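## Task

Carry the yellow tray onto the top of the two-door cabinet beside arm3, keep the remaining three trays on top of the two-door cabinet beside arm1, and make sure every tray's contents are standing inside it at the end.

## Robot and tools

ROBOTS AND CAMERAS. Four identical i2rt Big YAM arms: arm1, arm2, arm3, arm4. Each has six joints, a two-finger gripper and a wrist camera (arm1_cam_wrist to arm4_cam_wrist). The room cameras cam_arm1 to cam_arm4 are fixed, not on the arms. Hand reach is roughly 1.0 m from the joint1 axis. Arms act independently and never wait for one another.

FRAMES. One shared scene frame, in metres: origin on the floor, +z up. Calibrated feet (base_link), each facing along its own +x: arm1 x=-3.382 y=-0.215 z=+1.041 quat_wxyz=(+0.028, -0.002, -0.001, -1.000); arm2 x=-0.638 y=+0.388 z=+0.933 quat_wxyz=(+0.024, +0.002, -0.001, -1.000); arm3 x=+0.733 y=+2.484 z=+0.865 quat_wxyz=(+0.974, -0.002, +0.007, +0.224); arm4 x=+0.724 y=-1.732 z=+0.871 quat_wxyz=(+0.962, -0.004, -0.007, -0.271). The hand point lies between the finger pads, about 1 cm short of the tips. Fingers point along the hand's +z; they open and close along its y. Printed hand positions can be off, more so at long reach.

JOINTS (absolute radians; tolerance for done in brackets). joint1_rad -2.879..2.879 (0.045), turns the arm about its foot, positive counter-clockwise seen from above, 0 = along the foot's facing. joint2_rad 0..3.141 (0.14), shoulder, 0 = upper arm pointing back about level, positive lifts then swings forward. joint3_rad 0..3.019 (0.09), elbow, 0 = folded, positive opens. joint4_rad -1.692..1.57 (0.055), hand pitch, positive tips fingers up. joint5_rad -1.57..1.57 (0.03), sideways swing, positive to the arm's right. joint6_rad -2.094..2.094 (0.035), roll, positive clockwise viewed from behind the hand. gripper_m 0..0.093 (0.003), fingertip gap in metres; each pad pushes about 50 to 64 N, some grippers weaker or up to a fifth stronger.

TOOL move. Keys arm1, arm2, arm3, arm4 (one object per arm) plus cameras. An arm omitted receives nothing new. Inside an arm's object:
- joints: object of absolute targets keyed by the joint names above (any subset).
- target: a list of 7 numbers [x, y, z, qw, qx, qy, qz], an absolute hand pose in the scene frame (metres, unit quaternion) in the same form as the printed hand line. The hand travels in a straight line toward it starting from its current hand_target. With target, joints may contain only gripper_m.
- speed: top path speed, 0.002 to 0.5 m/s, default 0.25; allowed only with target. Rotation is capped at twice that value in rad/s.
- min_time_s: 0.1 to 8 s, a floor on how long each arm joint motion of this arm takes; goes beside joints.
cameras: list of names from the eight cameras or ["all"]; [] gives none; omitted gives none after an action, all for an empty call. An empty move returns full state, images and the scene number.
All motions of one action start together. Every hand path in an action finishes at the same moment, paced by the slowest. A path lasts 0.5 to 10 s and is cut off at 10 s; an action never exceeds 15 s. Each control step clips the commanded pose to within 100 mm and 20 degrees of the measured hand. Expect lag, drift and a centimetre or more of final error, plus overshoot of speed near full stretch. Separate joints move at separate rates, so joint moves can swing wide. Paths ignore obstacles and other arms. An unknown key makes a call invalid; an out-of-range value gets it refused, and a refusal (or a stop during or blocking a call) cancels the rest of that reply's move, wait and finished_scene calls.

TOOL wait: seconds 0 to 10, optional cameras; commands nothing, returns state.
TOOL zoom_image: camera name and region [x0, y0, x1, y1] in pixels, origin top-left, at most 504 by 504; only cameras in the latest images.
TOOL finished_scene: scene (1 or 2). Irreversible; later calls go to the next scene and its result gives that task. The goal must hold with no robot help.

READING RESULTS. The move line lists each arm sent a motion with done or its worst status, e.g. time_out. joint_status and hand_status describe the last accepted action. off_target: resting away from target, maybe still pushing. time_out: the arm's joints are re-targeted near where they stood and keep pushing; on_its_own lists unreached ones, and held at shows a target, not a reading. To relieve pushing, resend a joint's reported position. not_followed, joint command not followed or pose unreachable: a self/arm-collision check held back the arm targets (gripper still acts); it may retry until given new targets. Arms listed as as last shown were not commanded and show not commanded with older lines repeated. Images may lag the state slightly; pictures names their order. Joint velocities are rad/s (gripper m/s); within noise means still. Torques follow joint order, include gravity, carry per-arm offsets and noise, and numbers 3 and 4 wrap at ±28 N m. Gripping a hard part at full force, gripper_m reads up to 0.005 m below its width (or up to 0.002 above); closed on nothing 0.000 to 0.003; in free air slightly wider than the real gap. Command about 0.005 m under the first-contact reading for a full grip; open well above the reading to release. hand_target is the pose at the held joint targets.

HEAT. Loads, outstretched poses and pushing at unreachable poses heat motors, even between calls. MOTOR HOT appears at 85 °C; at 100 °C the arm goes limp and drops for 30 to 60 s or more (OVER-TEMPERATURE FAULT), possibly without warning; affected keys then read limit_stop_at_motor_heat and must be resent.

AVOID. Robots pressing on each other, including one gripper shutting on another's fingers (object contact does not count; no state line reports arm contact). Hard hits on fixed or heavy things, things knocked off the work area or to the floor, drops, letting go of moving parts, and long hard pushes. Loose objects may occasionally be nudged by outside pushes. A joint left out of an action can keep pushing toward an older target.

Each tool is called after "Emit:" as name(argument=value, ...), one argument or row to a line, values as JSON.

## Session

Emit:
move(
)

Scene clock: 0.00 s.
Joint torques (N m): no reading
Heat: arm1: hottest joint1_rad 34 °C; arm2: hottest joint3_rad 35 °C; arm3: hottest joint3_rad 38 °C; arm4: hottest joint1_rad 35 °C.
Joint velocities: within noise
arm1.joint_positions: joint1_rad=-0.456 joint2_rad=+0.592 joint3_rad=+1.318 joint4_rad=-1.168 joint5_rad=+0.223 joint6_rad=-0.406 gripper_m=+0.09396
arm1.joint_status: not commanded
arm1.hand: x=-3.5964 y=-0.0795 z=+1.5887 quat_wxyz=(+0.294, -0.839, +0.058, +0.454) (m; scene frame)
arm1.hand_target: x=-3.5938 y=-0.0806 z=+1.6003 quat_wxyz=(+0.297, -0.832, +0.060, +0.464) (m; scene frame)
arm1.hand_status: not commanded
arm2.joint_positions: joint1_rad=+0.147 joint2_rad=+0.645 joint3_rad=+1.417 joint4_rad=-1.367 joint5_rad=+0.141 joint6_rad=+0.512 gripper_m=+0.09396
arm2.joint_status: not commanded
arm2.hand: x=-0.8777 y=+0.3676 z=+1.4727 quat_wxyz=(-0.104, -0.866, +0.172, +0.458) (m; scene frame)
arm2.hand_target: x=-0.8754 y=+0.3681 z=+1.4826 quat_wxyz=(-0.108, -0.860, +0.172, +0.468) (m; scene frame)
arm2.hand_status: not commanded
arm3.joint_positions: joint1_rad=+0.862 joint2_rad=+0.642 joint3_rad=+1.412 joint4_rad=-1.560 joint5_rad=+0.220 joint6_rad=+0.359 gripper_m=+0.09396
arm3.joint_status: not commanded
arm3.hand: x=+0.8287 y=+2.6760 z=+1.3667 quat_wxyz=(-0.322, +0.386, -0.838, -0.213) (m; scene frame)
arm3.hand_target: x=+0.8285 y=+2.6750 z=+1.3781 quat_wxyz=(-0.330, +0.382, -0.834, -0.223) (m; scene frame)
arm3.hand_status: not commanded
arm4.joint_positions: joint1_rad=+0.611 joint2_rad=+0.619 joint3_rad=+1.338 joint4_rad=-1.545 joint5_rad=+0.202 joint6_rad=+0.301 gripper_m=+0.09396
arm4.joint_status: not commanded
arm4.hand: x=+0.9262 y=-1.7486 z=+1.3507 quat_wxyz=(-0.379, -0.145, -0.914, +0.032) (m; scene frame)
arm4.hand_target: x=+0.9249 y=-1.7486 z=+1.3599 quat_wxyz=(-0.389, -0.145, -0.909, +0.029) (m; scene frame)
arm4.hand_status: not commanded
pictures: arm1_cam_wrist, arm2_cam_wrist, arm3_cam_wrist, arm4_cam_wrist, cam_arm1, cam_arm2, cam_arm3, cam_arm4
Images, in order (width x height): arm1_cam_wrist 896x504, arm2_cam_wrist 896x504, arm3_cam_wrist 896x504, arm4_cam_wrist 896x504, cam_arm1 896x504, cam_arm2 896x504, cam_arm3 896x504, cam_arm4 896x504.

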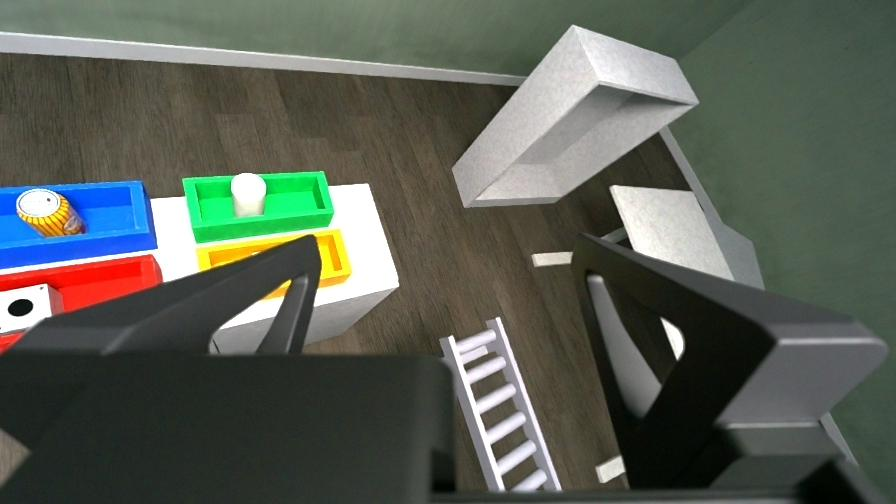

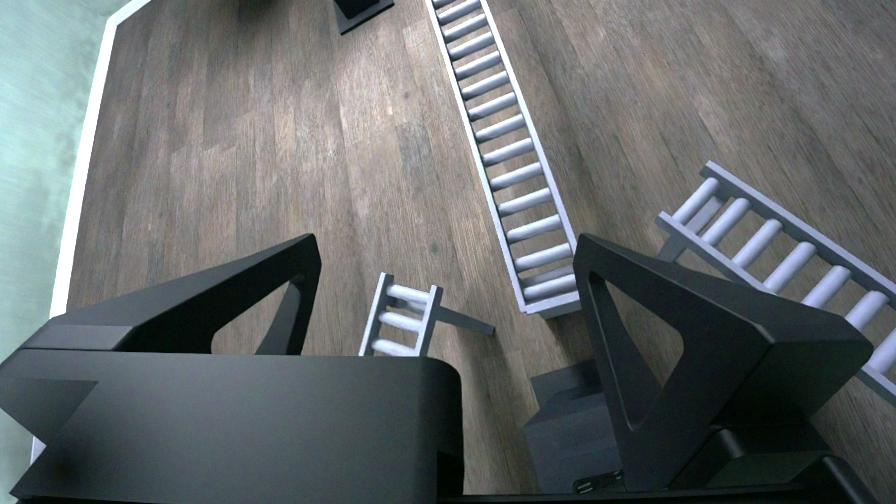

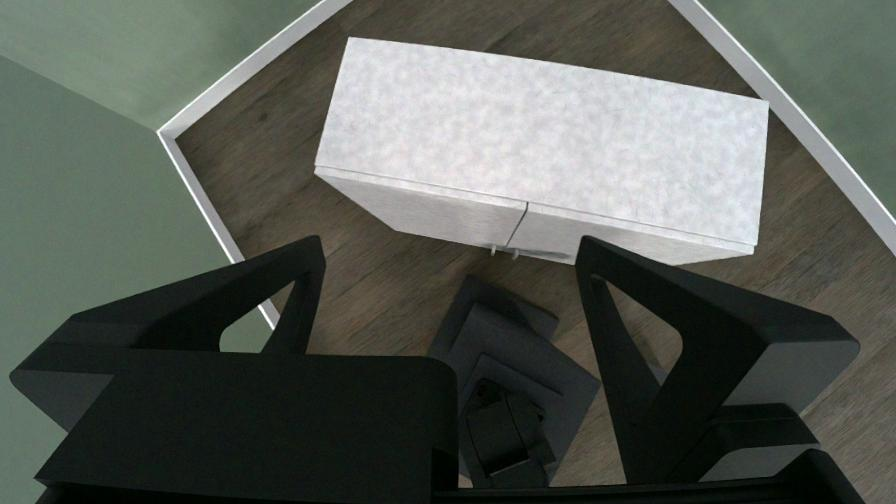

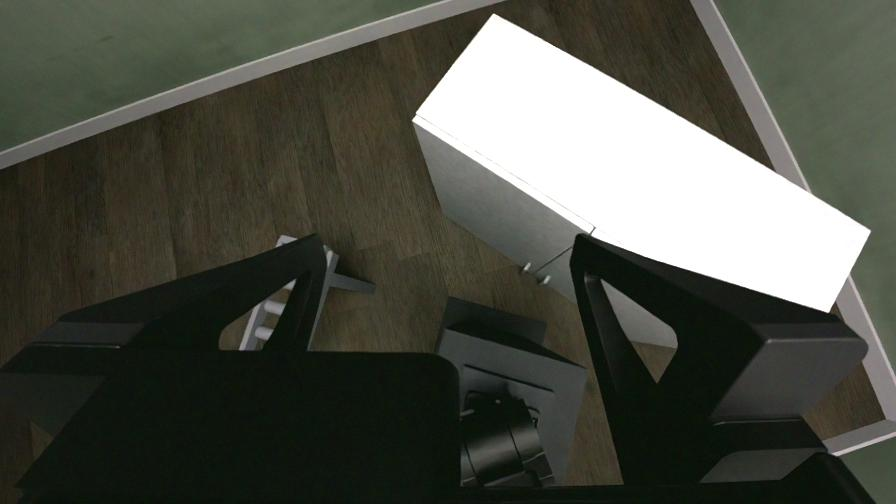

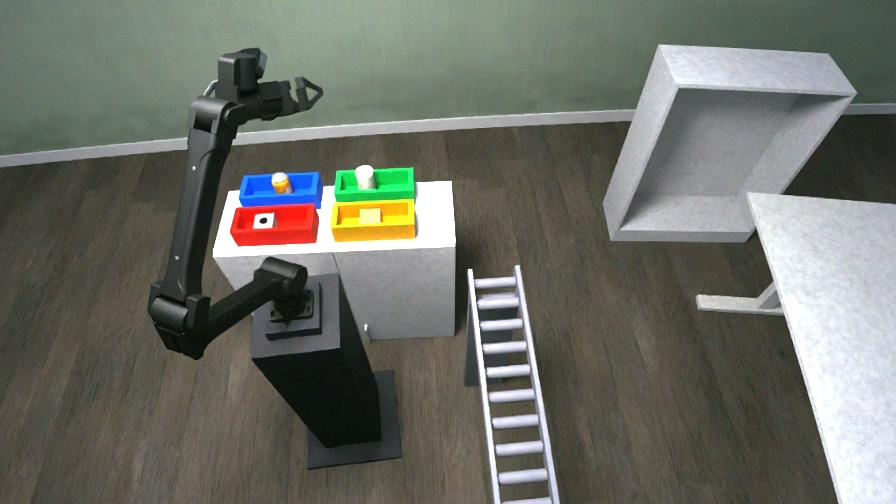

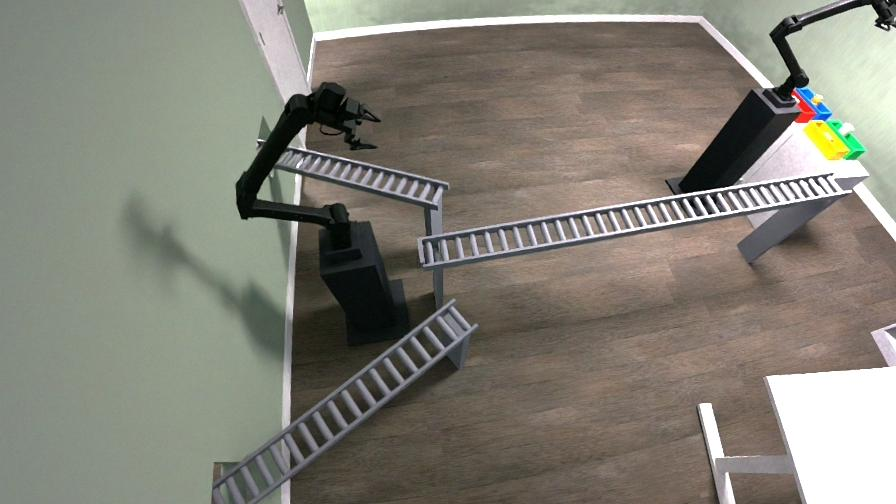

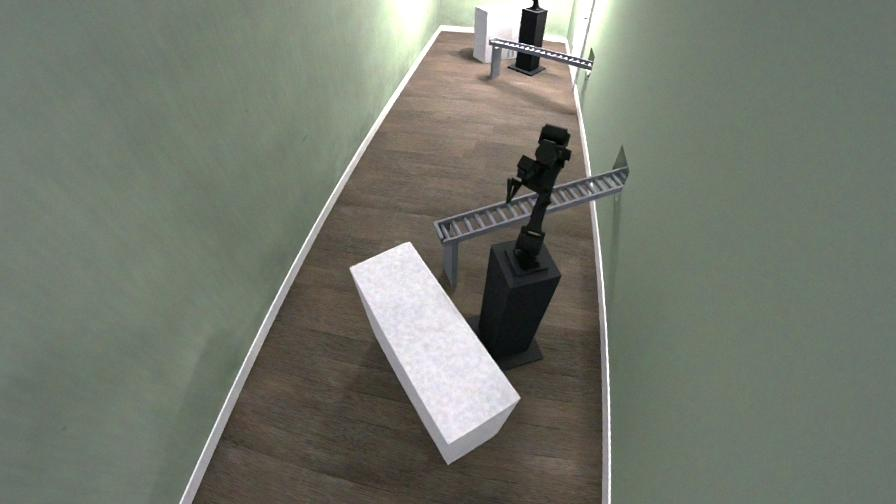

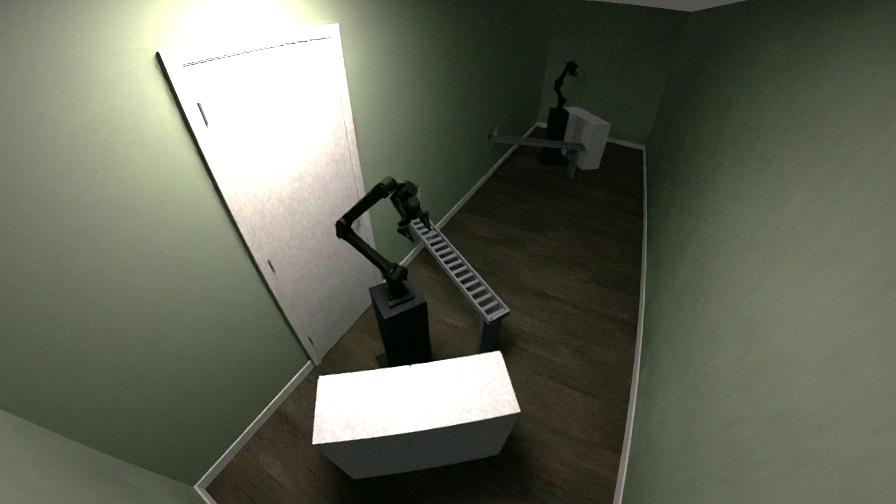

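Emit:
zoom_image(
  camera="cam_arm1",
  region=[130, 30, 580, 283],
)

Emit:
zoom_image(
  camera="cam_arm2",
  region=[200, 60, 600, 504],
)

Emit:
zoom_image(
  camera="cam_arm2",
  region=[560, 0, 896, 300],
)

Emit:
zoom_image(
  camera="cam_arm3",
  region=[340, 0, 660, 480],
)

Emit:
zoom_image(
  camera="cam_arm4",
  region=[300, 40, 660, 480],
)

Emit:
zoom_image(
  camera="arm1_cam_wrist",
  region=[0, 150, 420, 370],
)

Scaled by 1.120 from the camera's 896x504 image, which has a finer 1280x720 frame.

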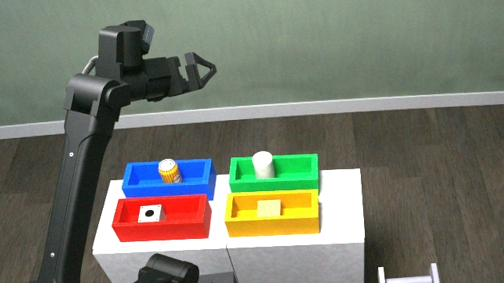

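Scaled by 1.135 from the camera's 896x504 image, which has a finer 1280x720 frame.

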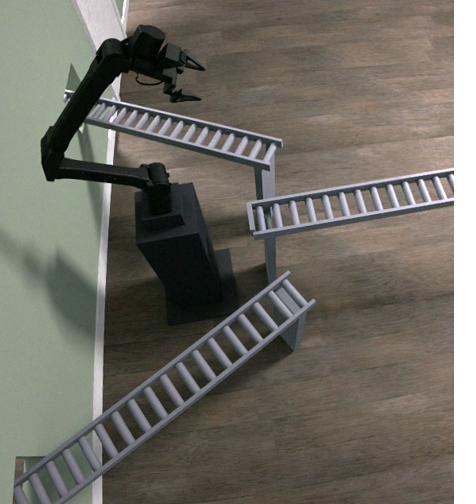

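Scaled by 1.500 from the camera's 896x504 image, which has a finer 1280x720 frame.

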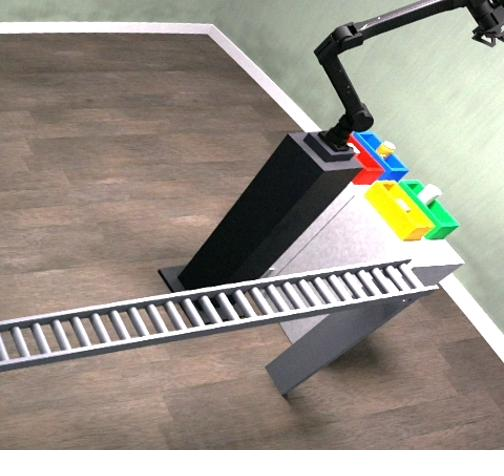

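Scaled by 1.050 from the camera's 896x504 image, which has a finer 1280x720 frame.

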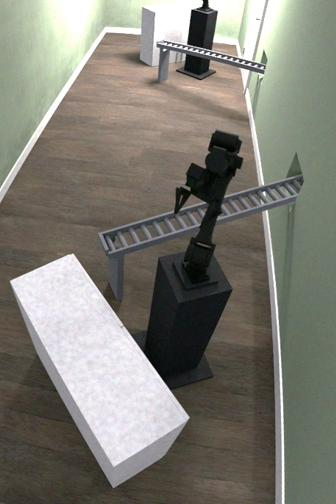

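Scaled by 1.145 from the camera's 896x504 image, which has a finer 1280x720 frame.

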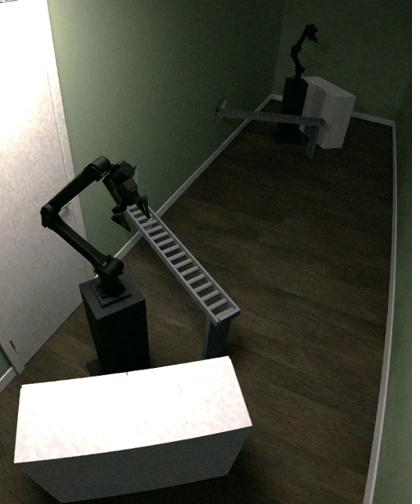

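Scaled by 1.200 from the camera's 896x504 image, which has a finer 1280x720 frame.

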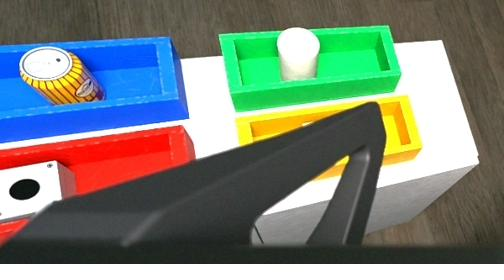

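Emit:
move(
  arm1={"target": [-3.7, 0.05, 1.42, 0, 0.9397, 0, -0.3420], "speed": 0.3},
  arm2={"target": [-1.0, 0.45, 1.40, 0, 0.9397, 0, -0.3420], "speed": 0.3},
  arm3={"joints": {"joint1_rad": -1.979, "joint2_rad": 0.9, "joint3_rad": 1.6, "joint4_rad": -1.57, "joint5_rad": 0, "joint6_rad": 0}, "min_time_s": 2.5},
  cameras=["arm1_cam_wrist", "arm2_cam_wrist", "arm3_cam_wrist"],
)

Scene clock: 100.73 s.
Joint torques (N m): arm1=[-1.67 -9.7 11.14 0.43 -0.64 -0.06] | arm2=[-0.44 -4.54 13.63 1.63 -0.29 -0.1] | arm3=[0.38 -0.44 11.63 0.69 -0.26 -0.1] | arm4=[-0.79 3.25 9.95 2 0.06 -0.04]
Heat: arm1: hottest joint1_rad 34 °C; arm2: hottest joint3_rad 45 °C; arm3: hottest joint3_rad 43 °C; arm4: hottest joint3_rad 39 °C.
move: arm1 off_target; arm2 off_target; arm3 done
Joint velocities: within noise
arm1.joint_positions: joint1_rad=-0.946 joint2_rad=+1.149 joint3_rad=+1.286 joint4_rad=-1.281 joint5_rad=-0.520 joint6_rad=-0.760 gripper_m=+0.09396
arm1.joint_status: not commanded
arm1.hand: x=-3.6996 y=+0.0431 z=+1.3927 quat_wxyz=(-0.021, -0.945, +0.007, +0.326) (m; scene frame)
arm1.hand_target: x=-3.6994 y=+0.0491 z=+1.4196 quat_wxyz=(+0.000, -0.940, +0.000, +0.342) (m; scene frame)
arm1.hand_status: off_target (0.028 m and 3.3 deg from the pose sent, 0.237 m and 38.6 deg at the start)
arm2.joint_positions: joint1_rad=-0.275 joint2_rad=+0.982 joint3_rad=+1.418 joint4_rad=-1.367 joint5_rad=-0.146 joint6_rad=-0.167 gripper_m=+0.09396
arm2.joint_status: not commanded
arm2.hand: x=-0.9969 y=+0.4461 z=+1.3779 quat_wxyz=(-0.008, -0.948, +0.006, +0.319) (m; scene frame)
arm2.hand_target: x=-0.9992 y=+0.4498 z=+1.3997 quat_wxyz=(+0.000, -0.940, +0.000, +0.342) (m; scene frame)
arm2.hand_status: off_target (0.023 m and 3.0 deg from the pose sent, 0.164 m and 28.0 deg at the start)
arm3.joint_positions: joint1_rad=-1.970 joint2_rad=+0.891 joint3_rad=+1.543 joint4_rad=-1.563 joint5_rad=+0.003 joint6_rad=+0.009 gripper_m=+0.09398
arm3.joint_status: all done
arm3.hand: x=+0.7544 y=+2.1956 z=+1.3702 quat_wxyz=(-0.233, -0.652, -0.684, +0.229) (m; scene frame)
arm3.hand_target: x=+0.7524 y=+2.1960 z=+1.3925 quat_wxyz=(-0.246, -0.647, -0.680, +0.244) (m; scene frame)
arm3.hand_status: not commanded
arm4: as last shown
pictures: arm1_cam_wrist, arm2_cam_wrist, arm3_cam_wrist
Images, in order (width x height): arm1_cam_wrist 896x504, arm2_cam_wrist 896x504, arm3_cam_wrist 896x504.

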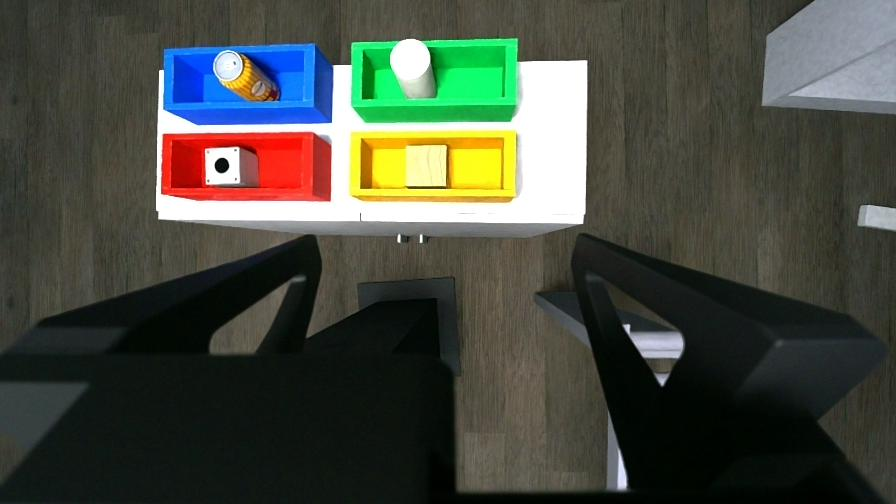

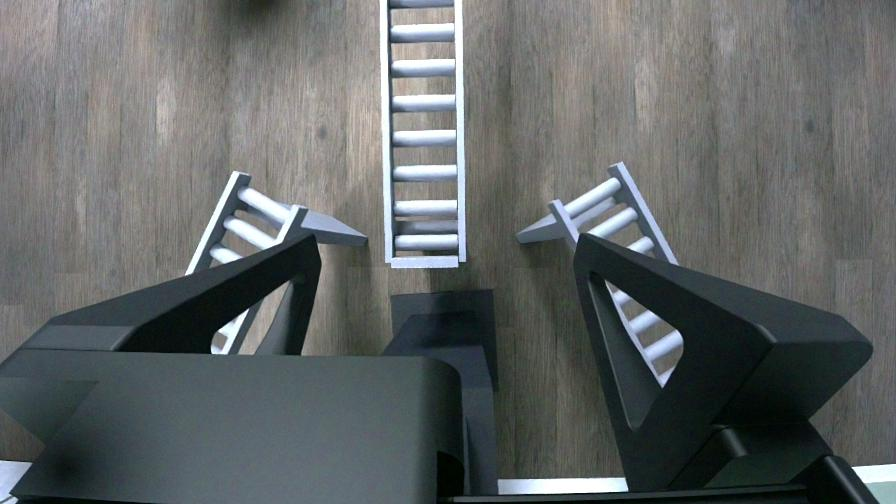

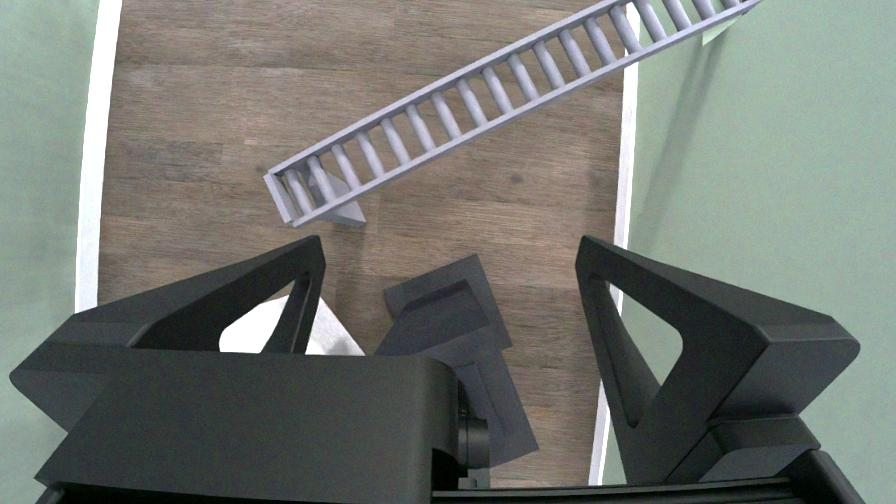

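Emit:
zoom_image(
  camera="arm1_cam_wrist",
  region=[140, 20, 600, 250],
)

Emit:
zoom_image(
  camera="arm2_cam_wrist",
  region=[160, 100, 700, 400],
)

Emit:
zoom_image(
  camera="arm3_cam_wrist",
  region=[240, 0, 740, 260],
)

Scaled by 1.096 from the camera's 896x504 image, which has a finer 1280x720 frame.

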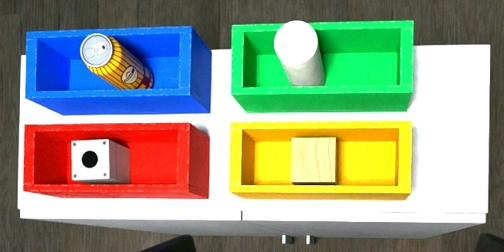

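Region (160, 100, 700, 400) is 540x300 pixels. A region can be at most 504 by 504 pixels.

Scaled by 1.008 from the camera's 896x504 image, which has a finer 1280x720 frame.

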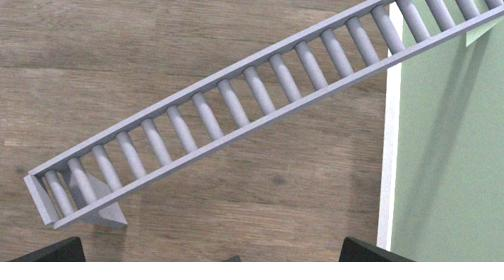

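Emit:
zoom_image(
  camera="arm1_cam_wrist",
  region=[330, 30, 600, 250],
)

Emit:
move(
  arm1={"target": [-3.75, 0.03, 1.27, 0, 0.9397, 0, -0.3420], "speed": 0.3},
  cameras=["arm1_cam_wrist"],
)

Emit:
zoom_image(
  camera="arm2_cam_wrist",
  region=[160, 100, 660, 400],
)

Scaled by 1.867 from the camera's 896x504 image, which has a finer 1280x720 frame.

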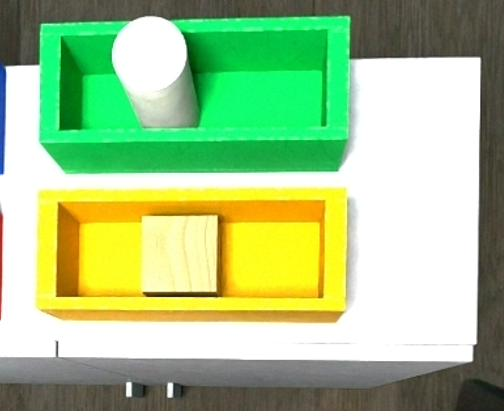

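Scene clock: 137.87 s.
Joint torques (N m): arm1=[0.03 -9.17 7.15 1.58 -0.29 0.2] | arm2=[-0.44 -4.42 13.67 1.61 -0.3 -0.1] | arm3=[0.21 -0.26 11.64 0.69 -0.24 -0.08] | arm4=[-1.03 3.66 9.94 1.91 0.07 -0.08]
Heat: arm1: hottest joint3_rad 37 °C; arm2: hottest joint3_rad 50 °C; arm3: hottest joint3_rad 48 °C; arm4: hottest joint3_rad 40 °C.
move: arm1 done
Joint velocities: within noise
arm1.joint_positions: joint1_rad=-0.824 joint2_rad=+1.183 joint3_rad=+0.974 joint4_rad=-0.824 joint5_rad=-0.456 joint6_rad=-0.640 gripper_m=+0.09396
arm1.joint_status: not commanded
arm1.hand: x=-3.7457 y=+0.0320 z=+1.2717 quat_wxyz=(+0.000, -0.940, +0.000, +0.341) (m; scene frame)
arm1.hand_target: x=-3.7499 y=+0.0300 z=+1.2700 quat_wxyz=(+0.000, -0.940, +0.000, +0.342) (m; scene frame)
arm1.hand_status: done (0.005 m and 0.2 deg from the pose sent, 0.133 m and 3.3 deg at the start)
arm2, arm3, arm4: as last shown
pictures: arm1_cam_wrist
Images, in order (width x height): arm1_cam_wrist 896x504.

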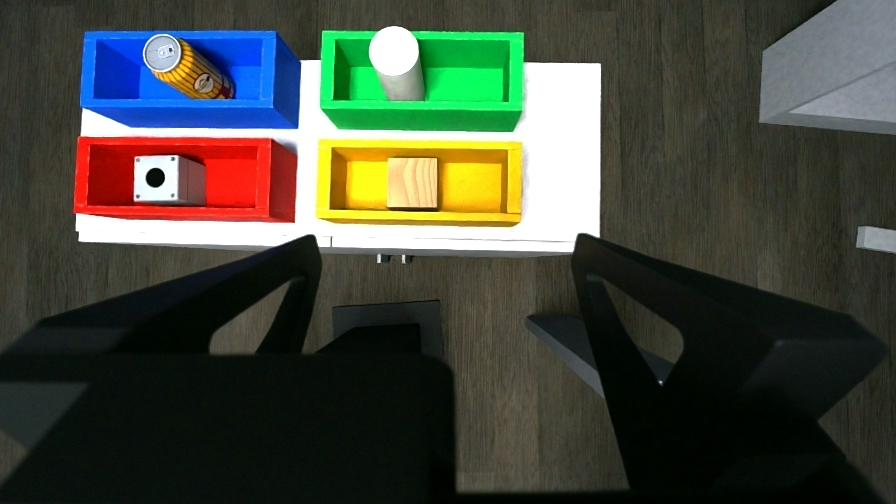

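This scene's latest camera images include none from arm2_cam_wrist. They are from: arm1_cam_wrist. arm2_cam_wrist's image comes with the result of a call that names it in "cameras".

Emit:
zoom_image(
  camera="arm1_cam_wrist",
  region=[300, 20, 570, 265],
)

Scaled by 1.867 from the camera's 896x504 image, which has a finer 1280x720 frame.

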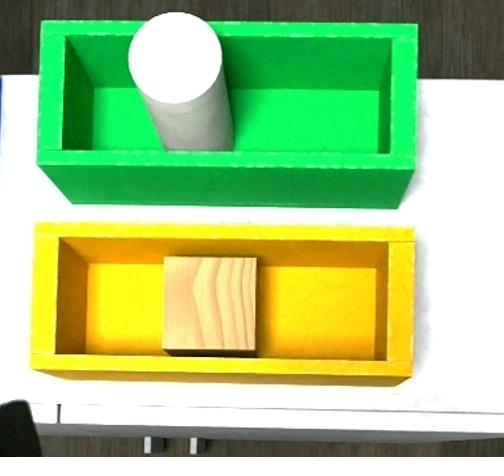

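Emit:
move(
  arm1={"target": [-3.32, 0.08, 1.40, -0.2418, 0.6645, -0.6645, -0.2418], "speed": 0.35},
  cameras=["arm1_cam_wrist", "arm2_cam_wrist"],
)

Emit:
zoom_image(
  camera="arm2_cam_wrist",
  region=[350, 100, 680, 330],
)

Emit:
zoom_image(
  camera="arm2_cam_wrist",
  region=[510, 140, 720, 400],
)

Scene clock: 191.70 s.
Joint torques (N m): arm1=[-1.73 -1.67 11.51 0.81 -0.3 0.13] | arm2=[-0.32 -4.48 13.67 1.65 -0.29 -0.09] | arm3=[0.38 -0.21 11.62 0.7 -0.24 -0.11] | arm4=[-0.97 3.6 9.94 1.99 0.03 -0.07]
Heat: arm1: hottest joint3_rad 35 °C; arm2: hottest joint3_rad 53 °C; arm3: hottest joint3_rad 52 °C; arm4: hottest joint3_rad 41 °C.
move: arm1 off_target
Joint velocities: within noise
arm1.joint_positions: joint1_rad=-1.932 joint2_rad=+0.712 joint3_rad=+0.981 joint4_rad=-1.205 joint5_rad=-0.196 joint6_rad=-0.256 gripper_m=+0.09397
arm1.joint_status: not commanded
arm1.hand: x=-3.3248 y=+0.0754 z=+1.3738 quat_wxyz=(+0.225, -0.674, +0.664, +0.232) (m; scene frame)
arm1.hand_target: x=-3.3204 y=+0.0792 z=+1.3996 quat_wxyz=(+0.242, -0.665, +0.664, +0.242) (m; scene frame)
arm1.hand_status: off_target (0.027 m and 2.5 deg from the pose sent, 0.447 m and 90.0 deg at the start)
arm2, arm3, arm4: as last shown
pictures: arm1_cam_wrist, arm2_cam_wrist
Images, in order (width x height): arm1_cam_wrist 896x504, arm2_cam_wrist 896x504.

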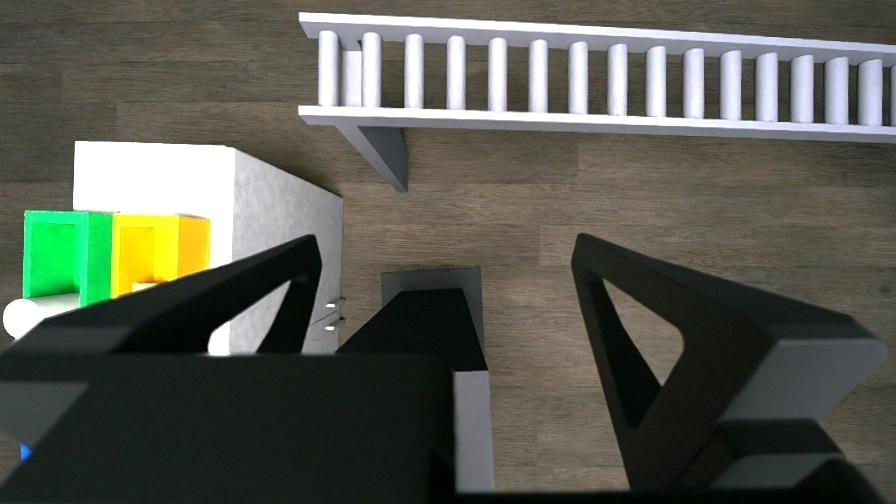

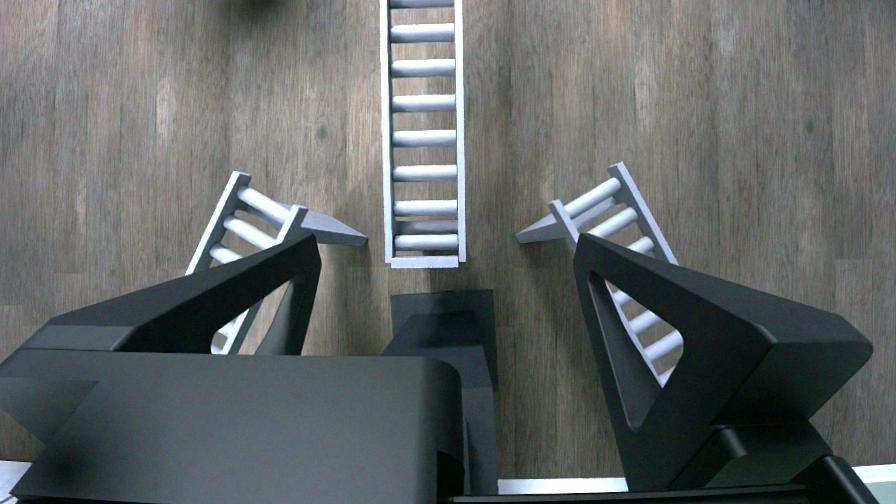

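Scaled by 1.527 from the camera's 896x504 image, which has a finer 1280x720 frame.

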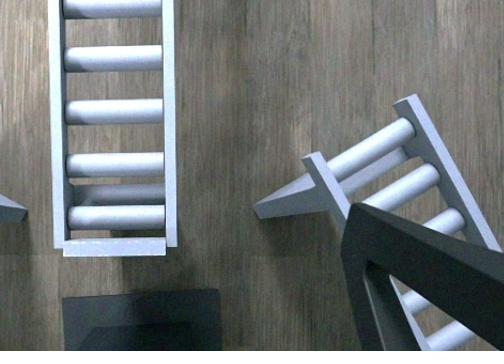

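Scaled by 1.938 from the camera's 896x504 image, which has a finer 1280x720 frame.

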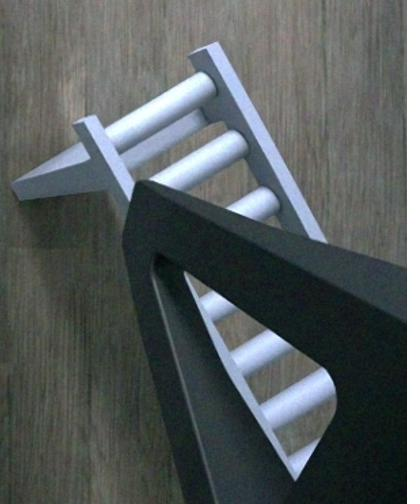

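Emit:
zoom_image(
  camera="arm1_cam_wrist",
  region=[280, 0, 600, 200],
)

Emit:
zoom_image(
  camera="arm1_cam_wrist",
  region=[0, 130, 350, 350],
)

Emit:
zoom_image(
  camera="arm2_cam_wrist",
  region=[360, 150, 500, 300],
)

Scaled by 1.575 from the camera's 896x504 image, which has a finer 1280x720 frame.

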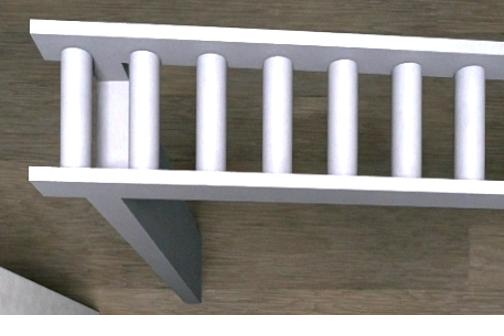

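Scaled by 1.440 from the camera's 896x504 image, which has a finer 1280x720 frame.

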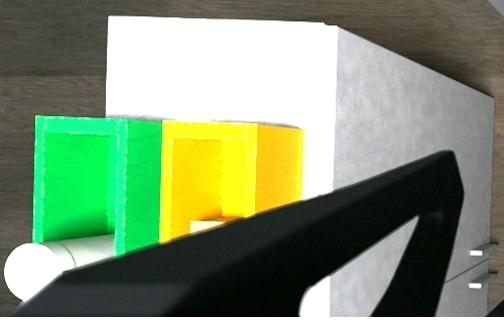

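Scaled by 3.360 from the camera's 896x504 image, which has a finer 1280x720 frame.

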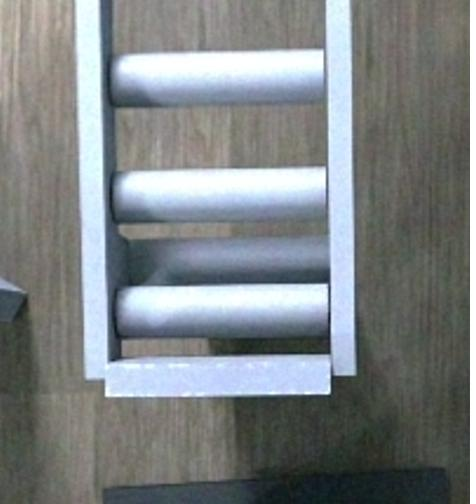

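Emit:
move(
  arm1={"target": [-3.809, 0.05, 0.98, 0, 0.7071, -0.7071, 0], "speed": 0.35, "joints": {"gripper_m": 0.06}},
  arm2={"joints": {"joint1_rad": 0.0, "joint2_rad": 1.2, "joint3_rad": 2.5, "joint4_rad": -1.5, "joint5_rad": 0, "joint6_rad": 0}, "min_time_s": 2.5},
  arm3={"joints": {"joint2_rad": 1.2, "joint3_rad": 2.5, "joint4_rad": -1.5}, "min_time_s": 2.5},
  cameras=["arm1_cam_wrist", "cam_arm1"],
)

Scene clock: 323.50 s.
Joint torques (N m): arm1=[-0.26 -17.61 6.82 -0.39 -0.04 0.16] | arm2=[1.32 -0.85 6.41 1.46 0.05 0.18] | arm3=[0.32 -0.03 6.5 2.26 -0.26 -0.1] | arm4=[-1.08 3.08 10.04 2.04 -0.01 -0.08]
Heat: arm1: hottest joint3_rad 46 °C; arm2: hottest joint3_rad 54 °C; arm3: hottest joint3_rad 54 °C; arm4: hottest joint3_rad 42 °C.
move: arm1 off_target; arm2 done; arm3 done
Joint velocities: within noise
arm1.joint_positions: joint1_rad=-0.616 joint2_rad=+1.956 joint3_rad=+1.155 joint4_rad=-0.788 joint5_rad=+0.007 joint6_rad=+1.007 gripper_m=+0.06015
arm1.joint_status: all done
arm1.hand: x=-3.7955 y=+0.0460 z=+0.9757 quat_wxyz=(+0.003, -0.709, +0.706, -0.007) (m; scene frame)
arm1.hand_target: x=-3.8087 y=+0.0499 z=+0.9802 quat_wxyz=(+0.000, -0.707, +0.707, +0.000) (m; scene frame)
arm1.hand_status: off_target (0.015 m and 0.9 deg from the pose sent, 0.625 m and 37.7 deg at the start)
arm2.joint_positions: joint1_rad=-0.010 joint2_rad=+1.193 joint3_rad=+2.479 joint4_rad=-1.488 joint5_rad=-0.003 joint6_rad=-0.016 gripper_m=+0.09396
arm2.joint_status: all done
arm2.hand: x=-0.9362 y=+0.3786 z=+1.7559 quat_wxyz=(-0.009, -0.775, -0.021, +0.631) (m; scene frame)
arm2.hand_target: x=-0.9338 y=+0.3763 z=+1.7583 quat_wxyz=(-0.016, -0.775, -0.018, +0.631) (m; scene frame)
arm2.hand_status: not commanded
arm3.joint_positions: joint1_rad=-1.970 joint2_rad=+1.190 joint3_rad=+2.467 joint4_rad=-1.519 joint5_rad=+0.003 joint6_rad=+0.009 gripper_m=+0.09398
arm3.joint_status: all done
arm3.hand: x=+0.7587 y=+2.1938 z=+1.6799 quat_wxyz=(-0.446, -0.541, -0.570, +0.428) (m; scene frame)
arm3.hand_target: x=+0.7565 y=+2.1964 z=+1.6934 quat_wxyz=(-0.456, -0.531, -0.561, +0.443) (m; scene frame)
arm3.hand_status: not commanded
arm4: as last shown
pictures: arm1_cam_wrist, cam_arm1
Images, in order (width x height): arm1_cam_wrist 896x504, cam_arm1 896x504.

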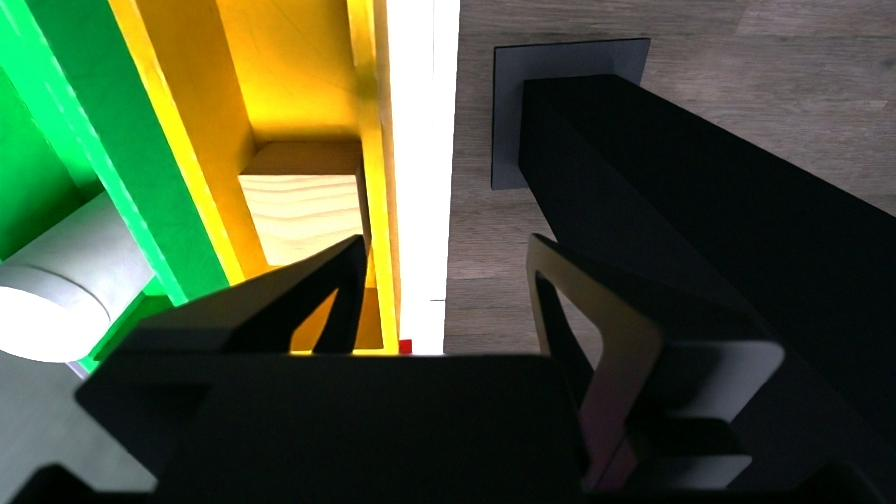

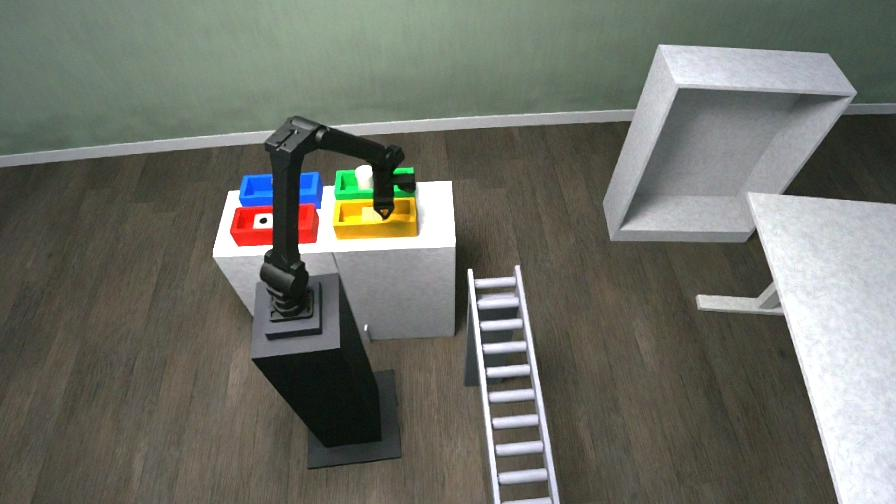

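Emit:
zoom_image(
  camera="arm1_cam_wrist",
  region=[200, 0, 560, 360],
)

Scaled by 1.400 from the camera's 896x504 image, which has a finer 1280x720 frame.

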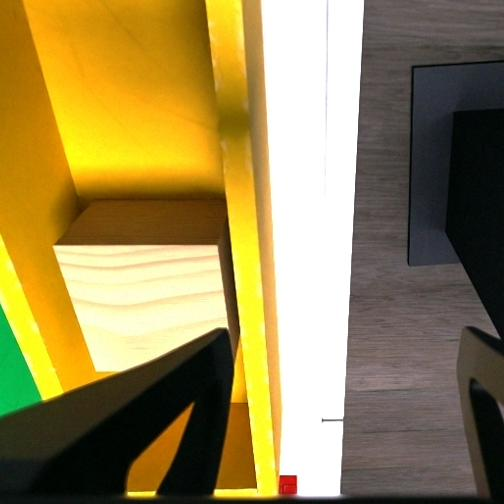

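Emit:
move(
  arm1={"target": [-3.852, 0.052, 0.925, 0, 0.6940, -0.7199, 0], "speed": 0.15, "joints": {"gripper_m": 0.06}},
  cameras=["arm1_cam_wrist"],
)

Emit:
zoom_image(
  camera="arm1_cam_wrist",
  region=[200, 0, 560, 360],
)

Scene clock: 354.43 s.
Joint torques (N m): arm1=[-0.21 -19.43 6.32 0.14 0.01 0.2] | arm2=[1.38 -1.32 6.34 1.42 0.04 0.17] | arm3=[0.32 -0.15 6.46 2.24 -0.26 -0.12] | arm4=[-0.97 3.25 9.98 2.02 0.03 -0.08]
Heat: arm1: hottest joint3_rad 41 °C; arm2: hottest joint3_rad 46 °C; arm3: hottest joint3_rad 49 °C; arm4: hottest joint3_rad 43 °C.
move: arm1 off_target
Joint velocities: within noise
arm1.joint_positions: joint1_rad=-0.580 joint2_rad=+2.128 joint3_rad=+1.276 joint4_rad=-0.749 joint5_rad=+0.005 joint6_rad=+1.081 gripper_m=+0.06014
arm1.joint_status: all done
arm1.hand: x=-3.8355 y=+0.0481 z=+0.9227 quat_wxyz=(+0.004, -0.695, +0.719, -0.013) (m; scene frame)
arm1.hand_target: x=-3.8517 y=+0.0518 z=+0.9254 quat_wxyz=(+0.000, -0.694, +0.720, +0.000) (m; scene frame)
arm1.hand_status: off_target (0.017 m and 1.6 deg from the pose sent, 0.076 m and 2.5 deg at the start)
arm2, arm3, arm4: as last shown
pictures: arm1_cam_wrist
Images, in order (width x height): arm1_cam_wrist 896x504.

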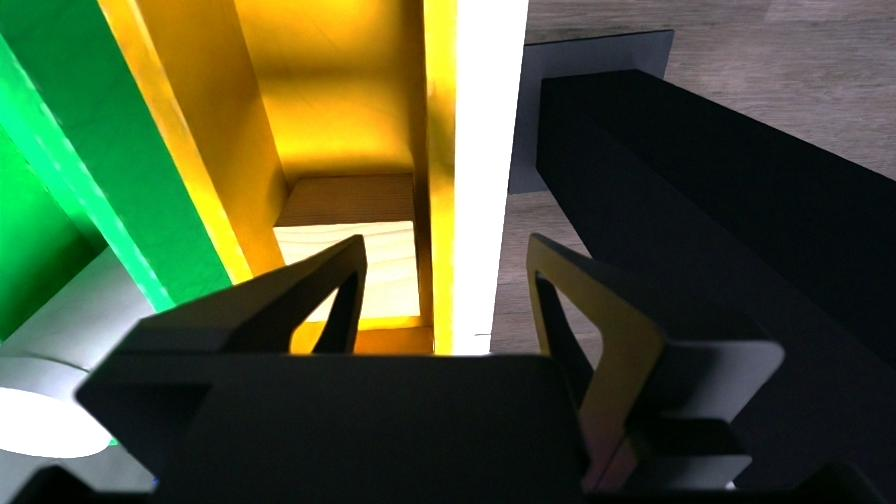

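Scaled by 1.400 from the camera's 896x504 image, which has a finer 1280x720 frame.

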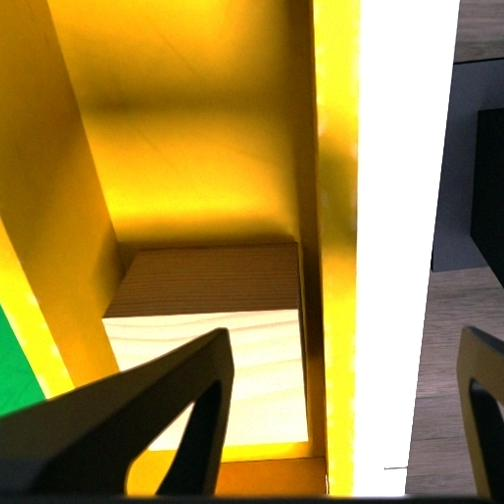

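Emit:
move(
  arm1={"target": [-3.853, 0.052, 0.843, 0, 0.6940, -0.7199, 0], "speed": 0.12, "joints": {"gripper_m": 0.06}},
  cameras=["arm1_cam_wrist"],
)

Emit:
zoom_image(
  camera="arm1_cam_wrist",
  region=[200, 0, 560, 360],
)

Scene clock: 367.60 s.
Joint torques (N m): arm1=[-0.03 -19.84 5.22 0.23 0.02 0.15] | arm2=[1.38 -1.49 6.48 1.42 0.05 0.16] | arm3=[0.26 -0.09 6.56 2.21 -0.26 -0.11] | arm4=[-0.62 3.14 9.99 1.95 0.05 -0.05]
Heat: arm1: hottest joint3_rad 40 °C; arm2: hottest joint3_rad 45 °C; arm3: hottest joint3_rad 48 °C; arm4: hottest joint3_rad 43 °C.
move: arm1 off_target
Joint velocities: within noise
arm1.joint_positions: joint1_rad=-0.580 joint2_rad=+2.294 joint3_rad=+1.305 joint4_rad=-0.606 joint5_rad=+0.005 joint6_rad=+1.082 gripper_m=+0.06014
arm1.joint_status: all done
arm1.hand: x=-3.8389 y=+0.0497 z=+0.8446 quat_wxyz=(+0.004, -0.695, +0.719, -0.010) (m; scene frame)
arm1.hand_target: x=-3.8527 y=+0.0518 z=+0.8433 quat_wxyz=(+0.000, -0.694, +0.720, +0.000) (m; scene frame)
arm1.hand_status: off_target (0.014 m and 1.3 deg from the pose sent, 0.082 m and 1.6 deg at the start)
arm2, arm3, arm4: as last shown
pictures: arm1_cam_wrist
Images, in order (width x height): arm1_cam_wrist 896x504.

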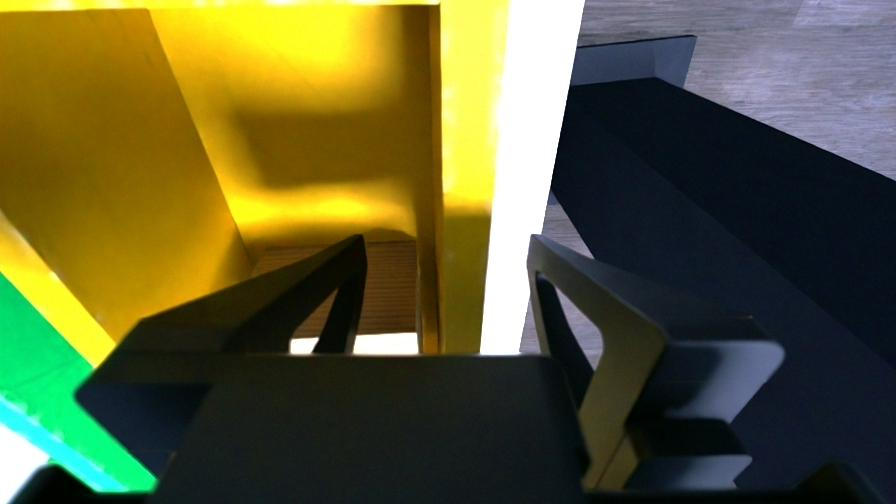

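Scaled by 1.400 from the camera's 896x504 image, which has a finer 1280x720 frame.

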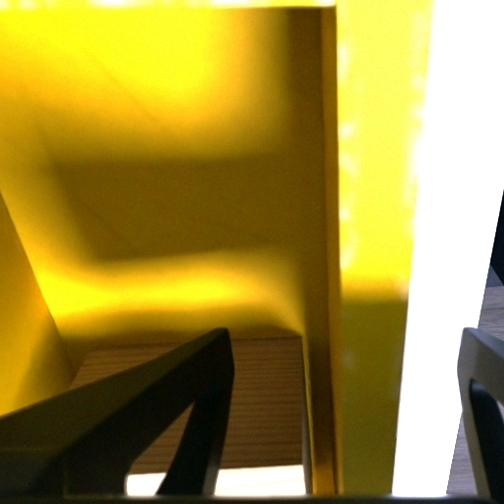

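Emit:
move(
  arm1={"target": [-3.848, 0.052, 0.841, 0, 0.6940, -0.7199, 0], "speed": 0.1, "joints": {"gripper_m": 0.05}},
  cameras=["arm1_cam_wrist"],
)

Emit:
zoom_image(
  camera="arm1_cam_wrist",
  region=[300, 120, 600, 360],
)

Scene clock: 379.07 s.
Joint torques (N m): arm1=[-0.62 -19.78 4.27 0.34 0.03 0.11] | arm2=[1.55 -1.26 6.38 1.4 0.05 0.17] | arm3=[0.21 -0.21 6.5 2.19 -0.26 -0.11] | arm4=[-0.56 2.78 9.91 1.89 0.04 -0.12]
Heat: arm1: hottest joint3_rad 38 °C; arm2: hottest joint3_rad 44 °C; arm3: hottest joint3_rad 47 °C; arm4: hottest joint3_rad 43 °C.
move: arm1 done
Joint velocities: within noise
arm1.joint_positions: joint1_rad=-0.580 joint2_rad=+2.294 joint3_rad=+1.305 joint4_rad=-0.595 joint5_rad=+0.005 joint6_rad=+1.082 gripper_m=+0.05015
arm1.joint_status: all done
arm1.hand: x=-3.8414 y=+0.0511 z=+0.8445 quat_wxyz=(+0.002, -0.695, +0.719, -0.005) (m; scene frame)
arm1.hand_target: x=-3.8479 y=+0.0520 z=+0.8411 quat_wxyz=(+0.000, -0.694, +0.720, +0.000) (m; scene frame)
arm1.hand_status: done (0.008 m and 0.6 deg from the pose sent, 0.010 m and 1.3 deg at the start)
arm2, arm3, arm4: as last shown
pictures: arm1_cam_wrist
Images, in order (width x height): arm1_cam_wrist 896x504.

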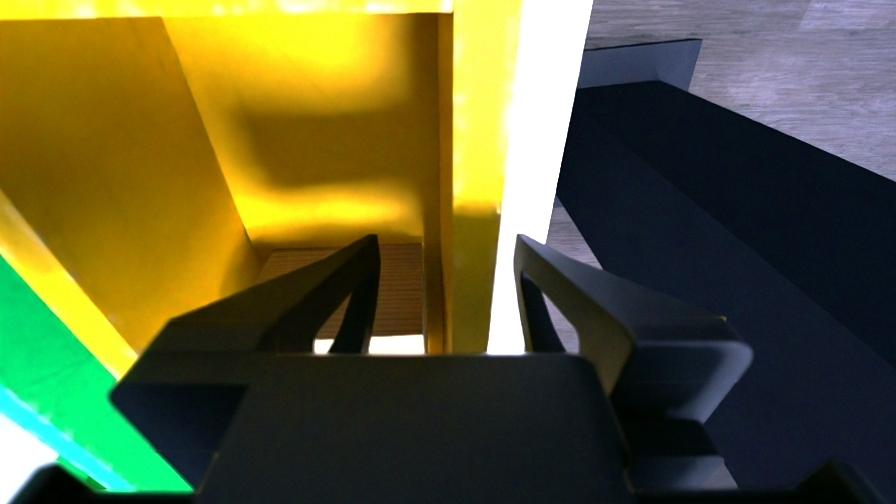

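Scaled by 1.680 from the camera's 896x504 image, which has a finer 1280x720 frame.

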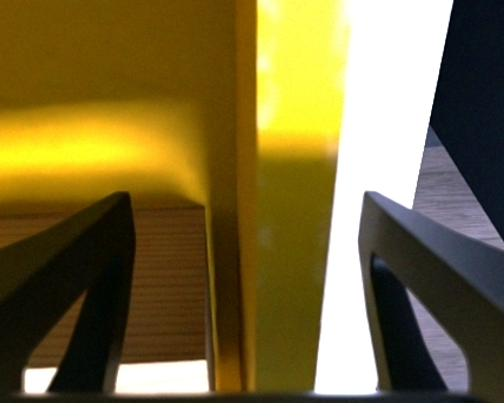

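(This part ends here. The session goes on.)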